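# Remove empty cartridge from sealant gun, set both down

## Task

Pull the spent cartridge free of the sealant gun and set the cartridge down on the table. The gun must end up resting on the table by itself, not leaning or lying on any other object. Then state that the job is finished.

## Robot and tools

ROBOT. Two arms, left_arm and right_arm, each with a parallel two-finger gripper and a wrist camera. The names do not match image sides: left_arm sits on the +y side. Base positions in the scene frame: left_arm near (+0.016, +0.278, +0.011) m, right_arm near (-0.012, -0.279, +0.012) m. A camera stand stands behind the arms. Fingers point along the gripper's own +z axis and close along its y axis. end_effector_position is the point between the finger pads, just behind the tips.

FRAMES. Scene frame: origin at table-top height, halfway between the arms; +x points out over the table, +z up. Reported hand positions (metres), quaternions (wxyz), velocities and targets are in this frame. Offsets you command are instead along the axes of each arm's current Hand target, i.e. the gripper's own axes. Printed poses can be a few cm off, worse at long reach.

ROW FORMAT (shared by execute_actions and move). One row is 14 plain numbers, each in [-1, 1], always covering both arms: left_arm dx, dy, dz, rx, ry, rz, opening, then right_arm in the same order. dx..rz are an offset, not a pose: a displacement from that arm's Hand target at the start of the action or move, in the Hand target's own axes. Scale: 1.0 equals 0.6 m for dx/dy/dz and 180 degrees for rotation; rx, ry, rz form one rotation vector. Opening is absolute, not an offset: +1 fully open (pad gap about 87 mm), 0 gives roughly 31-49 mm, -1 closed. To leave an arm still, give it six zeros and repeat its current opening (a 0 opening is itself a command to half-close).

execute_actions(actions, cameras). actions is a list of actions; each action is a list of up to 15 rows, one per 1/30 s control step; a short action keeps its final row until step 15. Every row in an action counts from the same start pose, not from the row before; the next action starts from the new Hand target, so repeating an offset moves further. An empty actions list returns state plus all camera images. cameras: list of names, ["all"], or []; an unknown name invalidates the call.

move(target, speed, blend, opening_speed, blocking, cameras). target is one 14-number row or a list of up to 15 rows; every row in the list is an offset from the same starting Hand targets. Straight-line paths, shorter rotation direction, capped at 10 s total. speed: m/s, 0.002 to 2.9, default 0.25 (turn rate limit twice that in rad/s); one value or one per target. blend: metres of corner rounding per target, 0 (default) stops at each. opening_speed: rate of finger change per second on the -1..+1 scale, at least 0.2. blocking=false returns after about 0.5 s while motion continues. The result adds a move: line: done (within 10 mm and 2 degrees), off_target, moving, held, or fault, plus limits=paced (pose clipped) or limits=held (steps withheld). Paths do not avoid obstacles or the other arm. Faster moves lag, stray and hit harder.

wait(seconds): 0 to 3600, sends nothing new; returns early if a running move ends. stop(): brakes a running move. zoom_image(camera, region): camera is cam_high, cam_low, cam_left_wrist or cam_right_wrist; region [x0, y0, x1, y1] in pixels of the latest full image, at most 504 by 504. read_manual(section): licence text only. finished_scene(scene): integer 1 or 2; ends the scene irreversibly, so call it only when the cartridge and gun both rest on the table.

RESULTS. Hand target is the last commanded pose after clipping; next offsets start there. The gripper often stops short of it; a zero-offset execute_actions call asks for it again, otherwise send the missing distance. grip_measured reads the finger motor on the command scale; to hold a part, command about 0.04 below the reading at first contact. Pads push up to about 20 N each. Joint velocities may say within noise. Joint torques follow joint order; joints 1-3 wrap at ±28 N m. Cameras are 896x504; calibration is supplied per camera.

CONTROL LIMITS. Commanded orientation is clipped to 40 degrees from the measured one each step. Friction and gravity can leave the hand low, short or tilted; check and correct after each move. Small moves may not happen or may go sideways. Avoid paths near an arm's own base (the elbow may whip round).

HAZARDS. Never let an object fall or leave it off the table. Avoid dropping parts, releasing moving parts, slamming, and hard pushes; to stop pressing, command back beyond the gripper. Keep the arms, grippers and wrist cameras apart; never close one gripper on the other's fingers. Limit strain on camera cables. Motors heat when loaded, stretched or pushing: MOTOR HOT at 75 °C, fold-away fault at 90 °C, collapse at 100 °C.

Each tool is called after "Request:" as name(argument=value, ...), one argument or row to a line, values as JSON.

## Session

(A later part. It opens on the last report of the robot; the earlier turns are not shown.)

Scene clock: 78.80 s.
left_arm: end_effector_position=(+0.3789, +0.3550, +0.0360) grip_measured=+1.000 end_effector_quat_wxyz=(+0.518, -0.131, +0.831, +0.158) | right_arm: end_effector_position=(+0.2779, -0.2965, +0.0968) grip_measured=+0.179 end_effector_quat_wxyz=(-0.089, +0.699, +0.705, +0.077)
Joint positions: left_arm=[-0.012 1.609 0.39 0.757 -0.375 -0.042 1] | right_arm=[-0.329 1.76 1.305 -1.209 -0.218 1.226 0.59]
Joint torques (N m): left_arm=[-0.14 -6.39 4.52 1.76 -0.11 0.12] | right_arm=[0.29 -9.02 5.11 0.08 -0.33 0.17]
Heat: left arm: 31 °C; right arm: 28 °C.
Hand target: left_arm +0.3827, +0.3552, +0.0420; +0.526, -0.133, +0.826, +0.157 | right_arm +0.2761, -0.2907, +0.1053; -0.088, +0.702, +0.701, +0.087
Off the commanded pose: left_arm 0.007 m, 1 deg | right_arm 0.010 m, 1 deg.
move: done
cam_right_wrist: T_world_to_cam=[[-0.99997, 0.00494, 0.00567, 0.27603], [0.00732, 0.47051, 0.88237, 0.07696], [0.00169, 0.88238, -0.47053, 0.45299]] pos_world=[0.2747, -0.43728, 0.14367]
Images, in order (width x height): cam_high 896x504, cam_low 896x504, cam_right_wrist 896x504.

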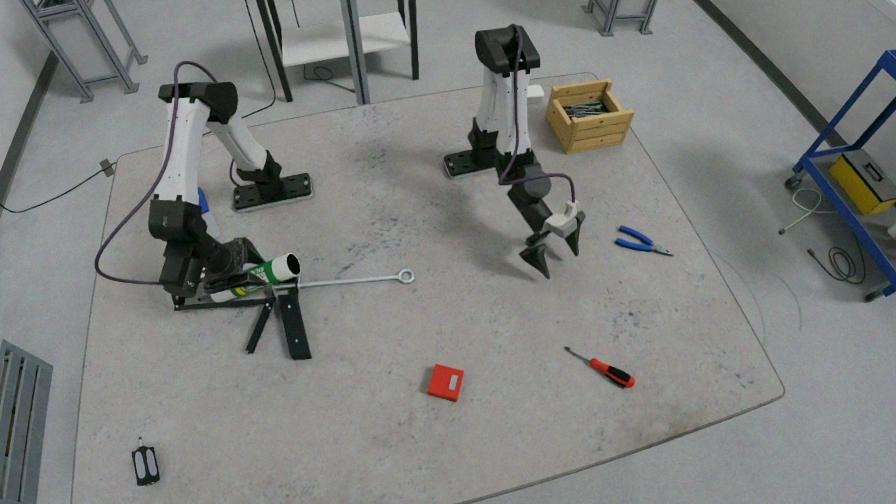

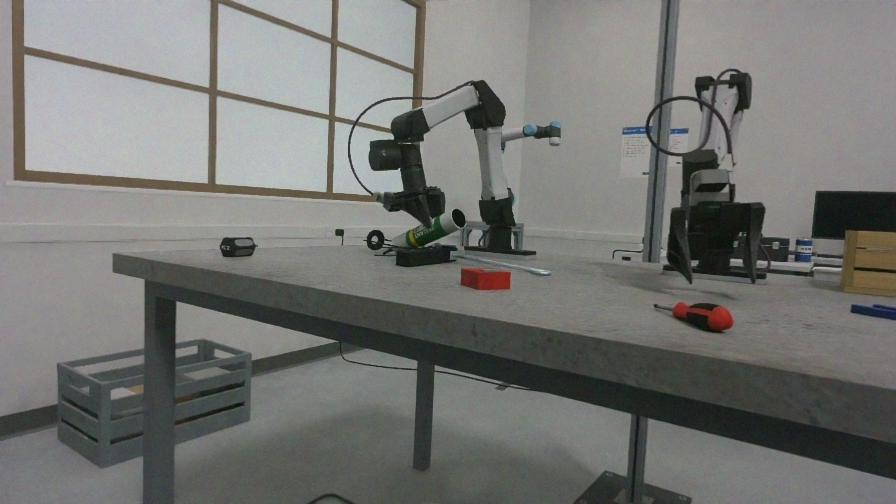

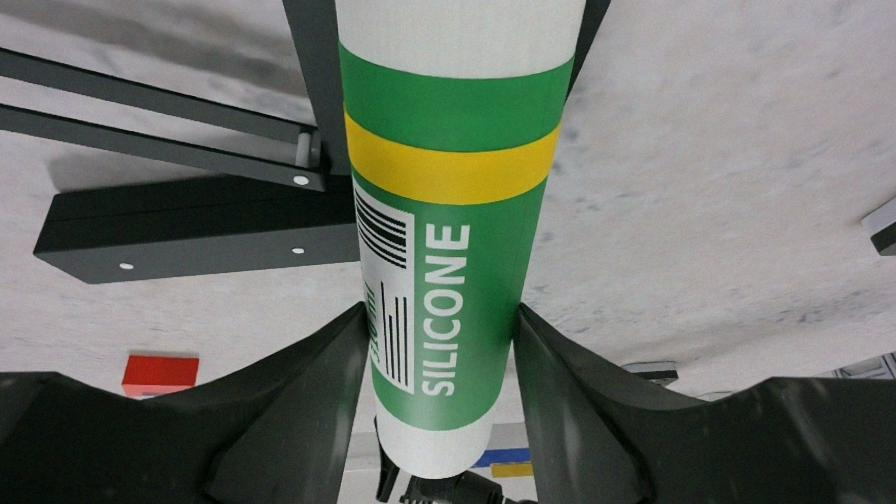

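Request:
move(
  target=[
    [0,0,0,0,0,0,1,0.048,0,-0.194,0,0,0,0.02],
    [0,0,0,0,0,0,1,0.048,0,-0.194,0,-0.079,0,0.02],
  ],
  speed=0.15,
  blend=0.02,
  cameras=["cam_low","cam_high"],
)

Request:
zoom_image(
  camera="cam_low",
  region=[350, 150, 500, 280],
)

Scene clock: 97.13 s.
left_arm: end_effector_position=(+0.3789, +0.3550, +0.0360) grip_measured=+1.000 end_effector_quat_wxyz=(+0.518, -0.131, +0.831, +0.158) | right_arm: end_effector_position=(+0.2767, -0.2910, +0.2123) grip_measured=+0.169 end_effector_quat_wxyz=(+0.011, +0.706, +0.708, +0.025)
Joint positions: left_arm=[-0.012 1.609 0.39 0.757 -0.375 -0.042 1] | right_arm=[-0.205 1.647 1.694 -1.572 -0.03 1.365 0.584]
Joint torques (N m): left_arm=[-0.25 -6.68 4.44 1.78 -0.13 0.11] | right_arm=[0.47 -7.92 8.29 0.36 0.07 0.15]
Heat: left arm: 32 °C; right arm: 28 °C.
Hand target: left_arm +0.3827, +0.3552, +0.0420; +0.526, -0.133, +0.826, +0.157 | right_arm +0.2762, -0.2914, +0.2252; +0.000, +0.708, +0.707, +0.000
Off the commanded pose: left_arm 0.007 m, 1 deg | right_arm 0.013 m, 3 deg.
joint sent to its limit (right arm) — joint 4 (wrist pitch), lower limit. The joint targets are off in orientation, not in position.
move: off_target (right_arm)
Images, in order (width x height): cam_high 896x504, cam_low 896x504.

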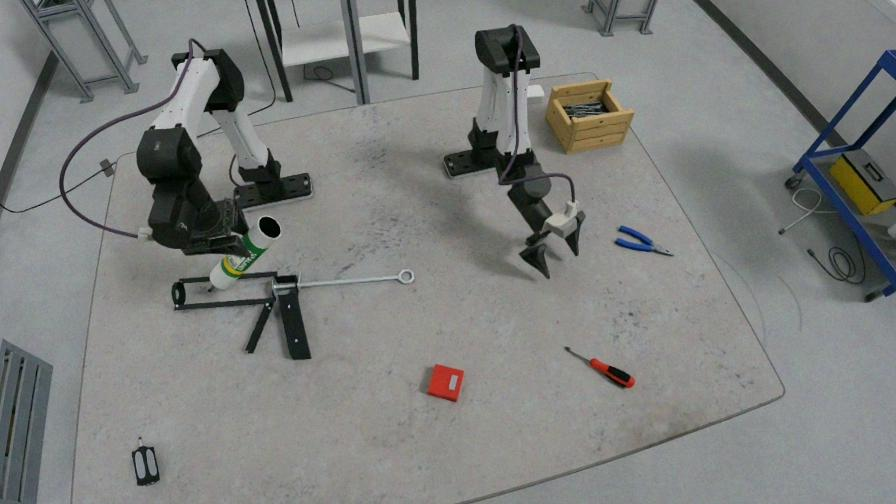

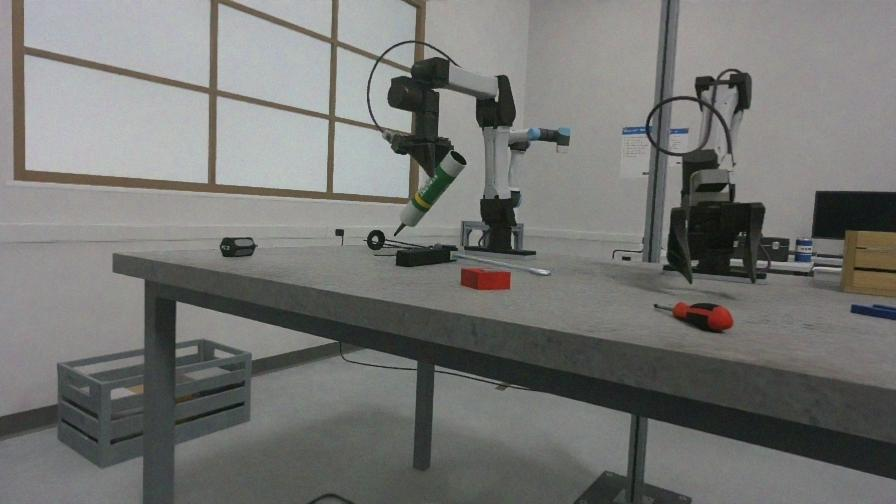

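Scaled by 3.360 from the camera's image (finer frame: 1280x720).

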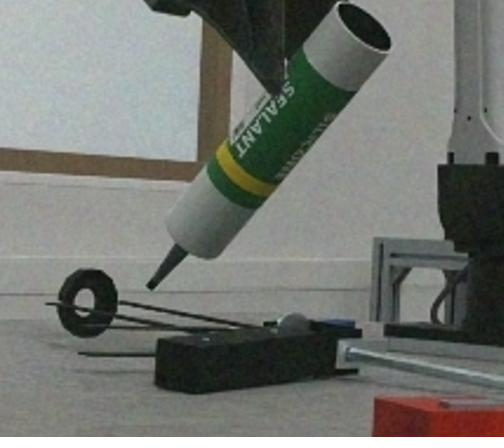

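Request:
move(
  target=[
    [0,0,0,0,0,0,1,0.318,0.123,-0.04,0,0,-0.25,0.02],
    [0,0,0,0,0,0,1,0.685,-0.093,-0.025,0,0,-0.472,0.02],
  ],
  speed=0.2,
  blend=0.06,
  cameras=["cam_low","cam_high","cam_right_wrist"],
)

Scene clock: 105.00 s.
left_arm: end_effector_position=(+0.3789, +0.3550, +0.0360) grip_measured=+1.000 end_effector_quat_wxyz=(+0.518, -0.131, +0.831, +0.158) | right_arm: end_effector_position=(+0.2201, +0.1165, +0.2394) grip_measured=+0.166 end_effector_quat_wxyz=(+0.081, +0.071, +0.982, +0.157)
Joint positions: left_arm=[-0.012 1.609 0.39 0.757 -0.375 -0.042 1] | right_arm=[0.947 2.221 2.584 -1.578 -0.026 1.099 0.583]
Joint torques (N m): left_arm=[-0.2 -6.49 4.48 1.78 -0.14 0.11] | right_arm=[-0.05 -8.7 7.91 1.16 -0.26 -0.16]
Heat: left arm: 32 °C; right arm: 28 °C.
Hand target: left_arm +0.3827, +0.3552, +0.0420; +0.526, -0.133, +0.826, +0.157 | right_arm +0.2210, +0.1197, +0.2403; +0.000, +0.045, +0.999, +0.000
Off the commanded pose: left_arm 0.007 m, 1 deg | right_arm 0.003 m, 21 deg.
joint sent to its limit (right arm) — joint 4 (wrist pitch), lower limit. The joint targets are off in orientation, not in position.
move: off_target (right_arm)
cam_right_wrist: T_world_to_cam=[[-0.12377, -0.93435, -0.33417, 0.2133], [-0.78394, -0.11439, 0.61021, 0.06474], [-0.60837, 0.33749, -0.71832, 0.41282]] pos_world=[0.3283, 0.06738, 0.32831]
Images, in order (width x height): cam_high 896x504, cam_low 896x504, cam_right_wrist 896x504.

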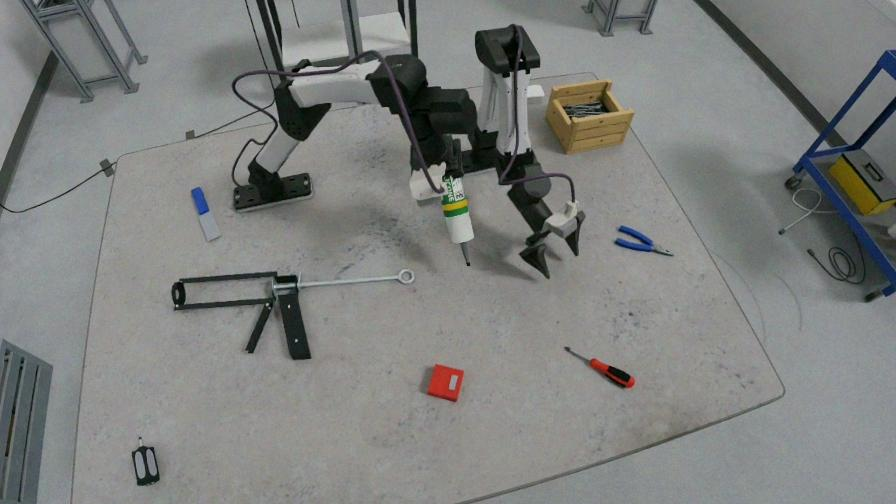

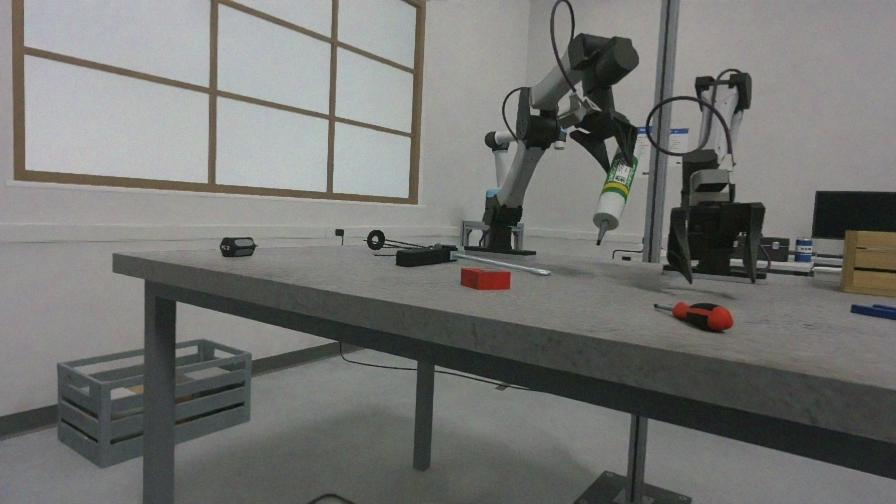

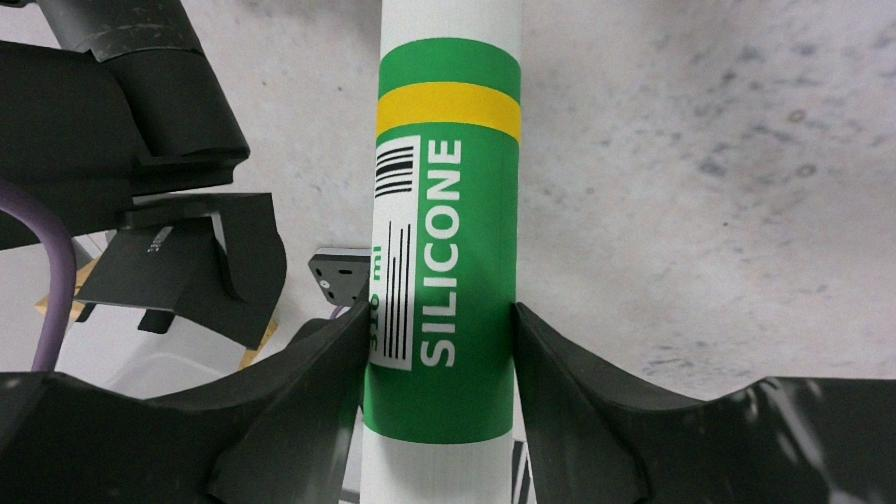

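Request:
move(
  target=[
    [0,0,0,0,0,0,1,0,-0.033,0.15,0,0,0,0.02],
    [0,0,0,0,0,0,1,0.03,-0.033,0.318,0,0,0,0.02],
  ],
  speed=[0.12,0.05],
  blend=0.02,
  cameras=["cam_low","cam_high","cam_right_wrist"],
)

Request:
zoom_image(
  camera="cam_low",
  region=[500, 150, 700, 290],
)

Scene clock: 113.03 s.
left_arm: end_effector_position=(+0.3789, +0.3550, +0.0360) grip_measured=+1.000 end_effector_quat_wxyz=(+0.518, -0.131, +0.831, +0.158) | right_arm: end_effector_position=(+0.2000, +0.0946, +0.0502) grip_measured=+0.159 end_effector_quat_wxyz=(-0.015, +0.042, +0.999, -0.013)
Joint positions: left_arm=[-0.012 1.609 0.39 0.757 -0.375 -0.042 1] | right_arm=[0.964 2.35 2.049 -1.307 -0.011 1.05 0.58]
Joint torques (N m): left_arm=[-0.16 -6.41 4.57 1.75 -0.13 0.05] | right_arm=[0.83 -11.95 4.1 0.83 0.01 0.11]
Heat: left arm: 33 °C; right arm: 30 °C.
Hand target: left_arm +0.3827, +0.3552, +0.0420; +0.526, -0.133, +0.826, +0.157 | right_arm +0.2013, +0.1016, +0.0496; +0.000, +0.045, +0.999, +0.000
Off the commanded pose: left_arm 0.007 m, 1 deg | right_arm 0.007 m, 2 deg.
move: done
cam_right_wrist: T_world_to_cam=[[-0.09597, -0.99529, 0.01392, 0.10986], [-0.63867, 0.0723, 0.76608, 0.10734], [-0.76348, 0.06463, -0.64259, 0.3251]] pos_world=[0.32731, 0.08057, 0.12515]
Images, in order (width x height): cam_high 896x504, cam_low 896x504, cam_right_wrist 896x504.

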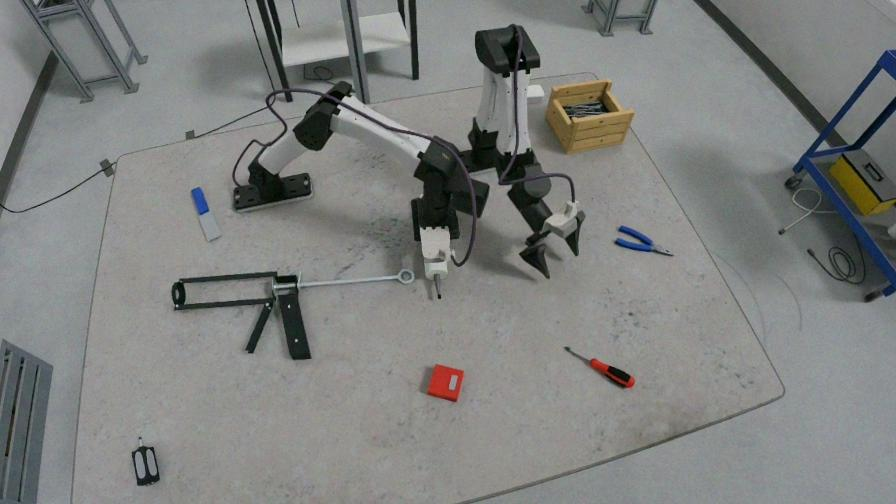

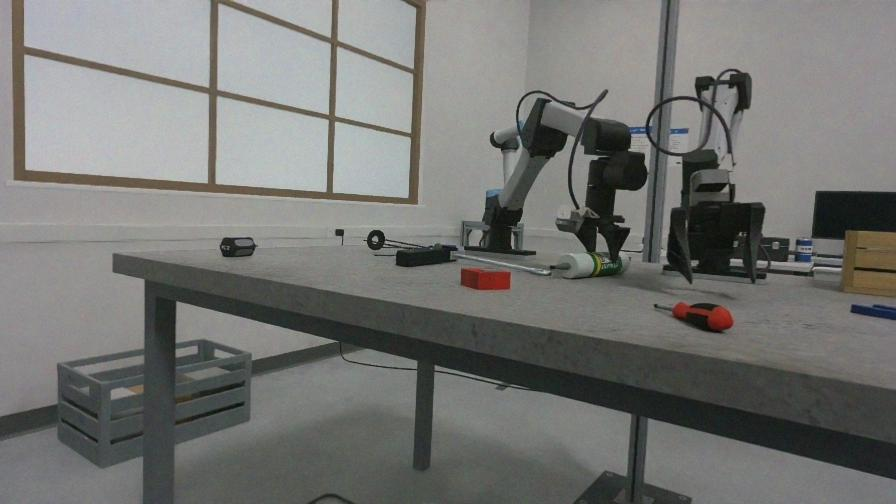

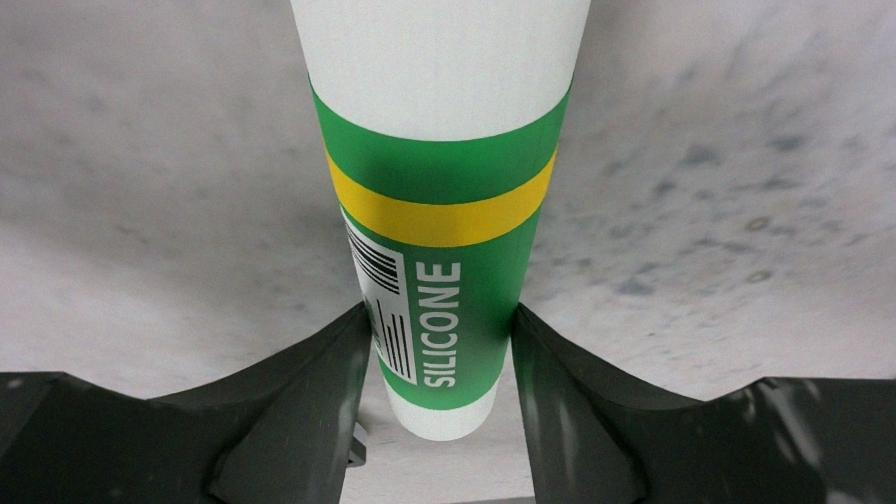

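Scaled by 2.520 from the camera's image (finer frame: 1280x720).

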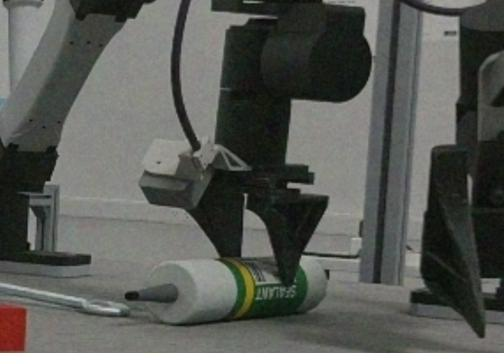

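Request:
move(
  target=[0,0,0,0,0,0,1,0,0.025,0.022,0,0,0,0.02],
  speed=0.04,
  cameras=["cam_low"],
)

Request:
zoom_image(
  camera="cam_low",
  region=[520, 200, 660, 290],
)

Scene clock: 117.30 s.
left_arm: end_effector_position=(+0.3789, +0.3550, +0.0360) grip_measured=+1.000 end_effector_quat_wxyz=(+0.518, -0.131, +0.831, +0.158) | right_arm: end_effector_position=(+0.1990, +0.1062, +0.0508) grip_measured=+0.159 end_effector_quat_wxyz=(-0.008, +0.041, +0.999, -0.002)
Joint positions: left_arm=[-0.012 1.609 0.39 0.757 -0.375 -0.042 1] | right_arm=[0.98 2.366 2.081 -1.299 -0.011 1.064 0.58]
Joint torques (N m): left_arm=[-0.31 -6.48 4.77 1.75 -0.15 0.11] | right_arm=[0.81 -7.91 7.27 0.81 0.03 0.2]
Heat: left arm: 33 °C; right arm: 32 °C.
Hand target: left_arm +0.3827, +0.3552, +0.0420; +0.526, -0.133, +0.826, +0.157 | right_arm +0.2026, +0.1165, +0.0364; +0.000, +0.045, +0.999, +0.000
Off the commanded pose: left_arm 0.007 m, 1 deg | right_arm 0.018 m, 1 deg.
move: off_target (right_arm)

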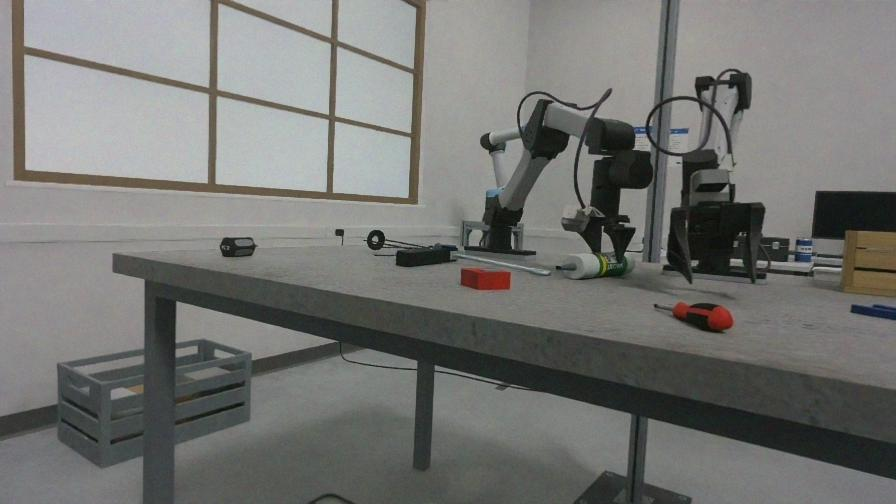

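Scaled by 3.600 from the camera's image (finer frame: 1280x720).

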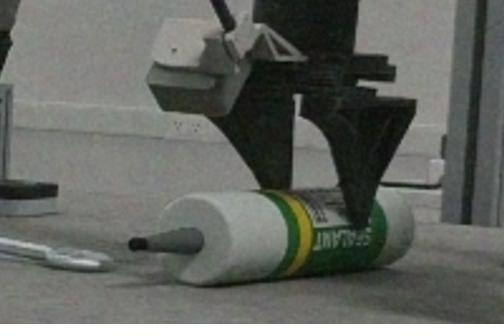

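Request:
move(
  target=[0,0,0,0,0,0,1,0,-0.012,-0.02,0,0,0,0.3],
  opening_speed=0.2,
)

Request:
move(
  target=[0,0,0,0,0,0,1,0,0,0,0,0,0,1],
  opening_speed=0.7,
)

Request:
move(
  target=[0,0,0,0,0,0,1,0,0,-0.2,0,0,0,1],
  speed=0.12,
  cameras=["cam_low","cam_high"],
)

Request:
zoom_image(
  camera="cam_low",
  region=[350, 200, 660, 310],
)

Scene clock: 121.53 s.
left_arm: end_effector_position=(+0.3789, +0.3550, +0.0360) grip_measured=+1.000 end_effector_quat_wxyz=(+0.518, -0.131, +0.831, +0.158) | right_arm: end_effector_position=(+0.1999, +0.1076, +0.0506) grip_measured=+0.300 end_effector_quat_wxyz=(-0.006, +0.041, +0.999, +0.000)
Joint positions: left_arm=[-0.012 1.609 0.39 0.757 -0.375 -0.042 1] | right_arm=[0.98 2.366 2.081 -1.292 -0.011 1.064 0.65]
Joint torques (N m): left_arm=[-0.24 -6.65 4.4 1.8 -0.16 0.08] | right_arm=[0.21 -10.48 6.28 0.48 0.02 0.16]
Heat: left arm: 33 °C; right arm: 32 °C.
Hand target: left_arm +0.3827, +0.3552, +0.0420; +0.526, -0.133, +0.826, +0.157 | right_arm +0.2019, +0.1093, +0.0484; +0.000, +0.045, +0.999, +0.000
Off the commanded pose: left_arm 0.007 m, 1 deg | right_arm 0.004 m, 1 deg.
move: done

Scene clock: 122.80 s.
left_arm: end_effector_position=(+0.3789, +0.3550, +0.0360) grip_measured=+1.000 end_effector_quat_wxyz=(+0.518, -0.131, +0.831, +0.158) | right_arm: end_effector_position=(+0.1999, +0.1077, +0.0506) grip_measured=+1.000 end_effector_quat_wxyz=(-0.006, +0.041, +0.999, +0.001)
Joint positions: left_arm=[-0.012 1.609 0.39 0.757 -0.375 -0.042 1] | right_arm=[0.98 2.366 2.081 -1.292 -0.011 1.064 1]
Joint torques (N m): left_arm=[-0.34 -6.58 4.52 1.73 -0.15 0.11] | right_arm=[0.25 -10.4 6.2 0.47 0 0.1]
Heat: left arm: 33 °C; right arm: 32 °C.
Hand target: left_arm +0.3827, +0.3552, +0.0420; +0.526, -0.133, +0.826, +0.157 | right_arm +0.2019, +0.1093, +0.0484; +0.000, +0.045, +0.999, +0.000
Off the commanded pose: left_arm 0.007 m, 1 deg | right_arm 0.003 m, 1 deg.
move: done

Scene clock: 124.33 s.
left_arm: end_effector_position=(+0.3789, +0.3550, +0.0360) grip_measured=+1.000 end_effector_quat_wxyz=(+0.518, -0.131, +0.831, +0.158) | right_arm: end_effector_position=(+0.2007, +0.1090, +0.1478) grip_measured=+1.000 end_effector_quat_wxyz=(+0.016, +0.042, +0.998, +0.037)
Joint positions: left_arm=[-0.012 1.609 0.39 0.757 -0.375 -0.042 1] | right_arm=[0.98 2.327 2.408 -1.571 -0.011 1.067 1]
Joint torques (N m): left_arm=[-0.24 -6.42 4.51 1.74 -0.13 0.08] | right_arm=[-0.13 -13.35 7.83 0.49 -0.05 0.14]
Heat: left arm: 33 °C; right arm: 32 °C.
Hand target: left_arm +0.3827, +0.3552, +0.0420; +0.526, -0.133, +0.826, +0.157 | right_arm +0.2020, +0.1094, +0.1683; +0.000, +0.045, +0.999, +0.000
Off the commanded pose: left_arm 0.007 m, 1 deg | right_arm 0.021 m, 5 deg.
joint sent to its limit (right arm) — joint 4 (wrist pitch), lower limit. The joint targets are off in orientation, not in position.
move: off_target (right_arm)
Images, in order (width x height): cam_high 896x504, cam_low 896x504.

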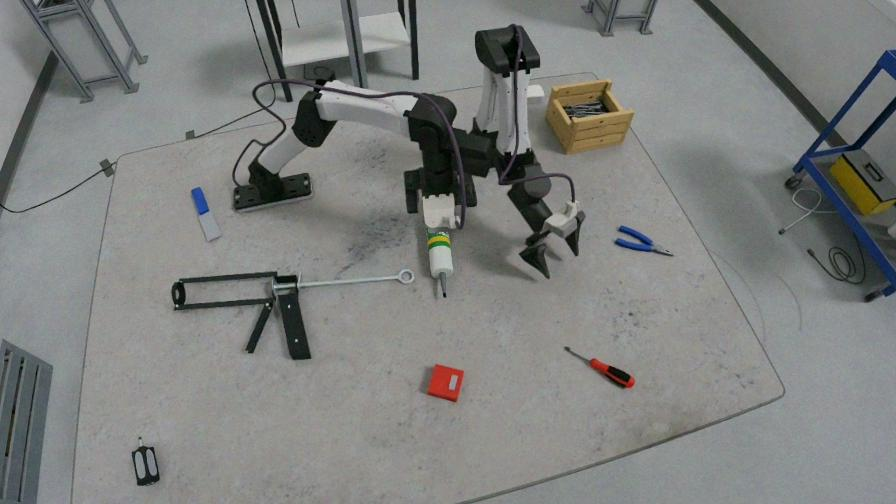

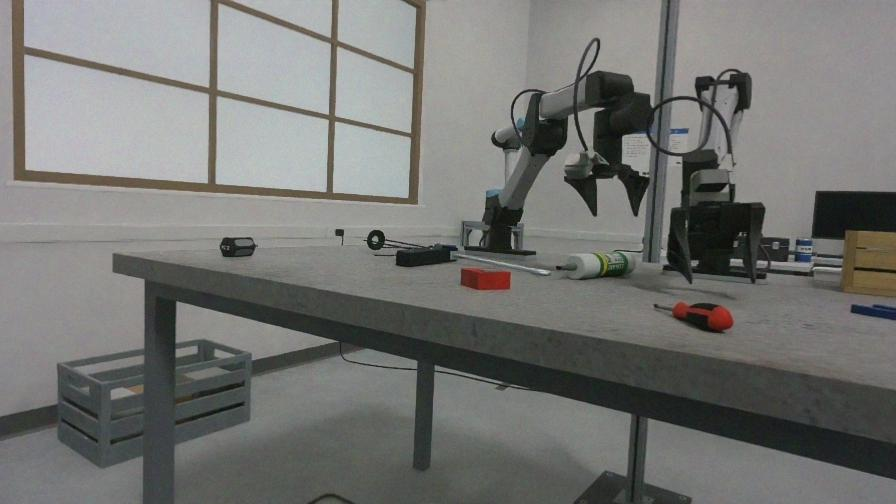

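Scaled by 1.626 from the camera's image (finer frame: 1280x720).

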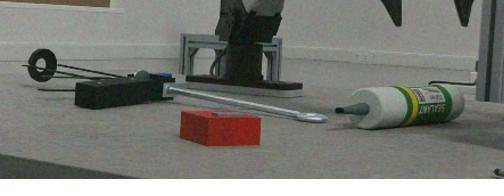

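Done: the cartridge is out and on the table, and the gun is lying on the table.

Request:
finished_scene(
  scene=1,
)

The scene is finished: the task was done.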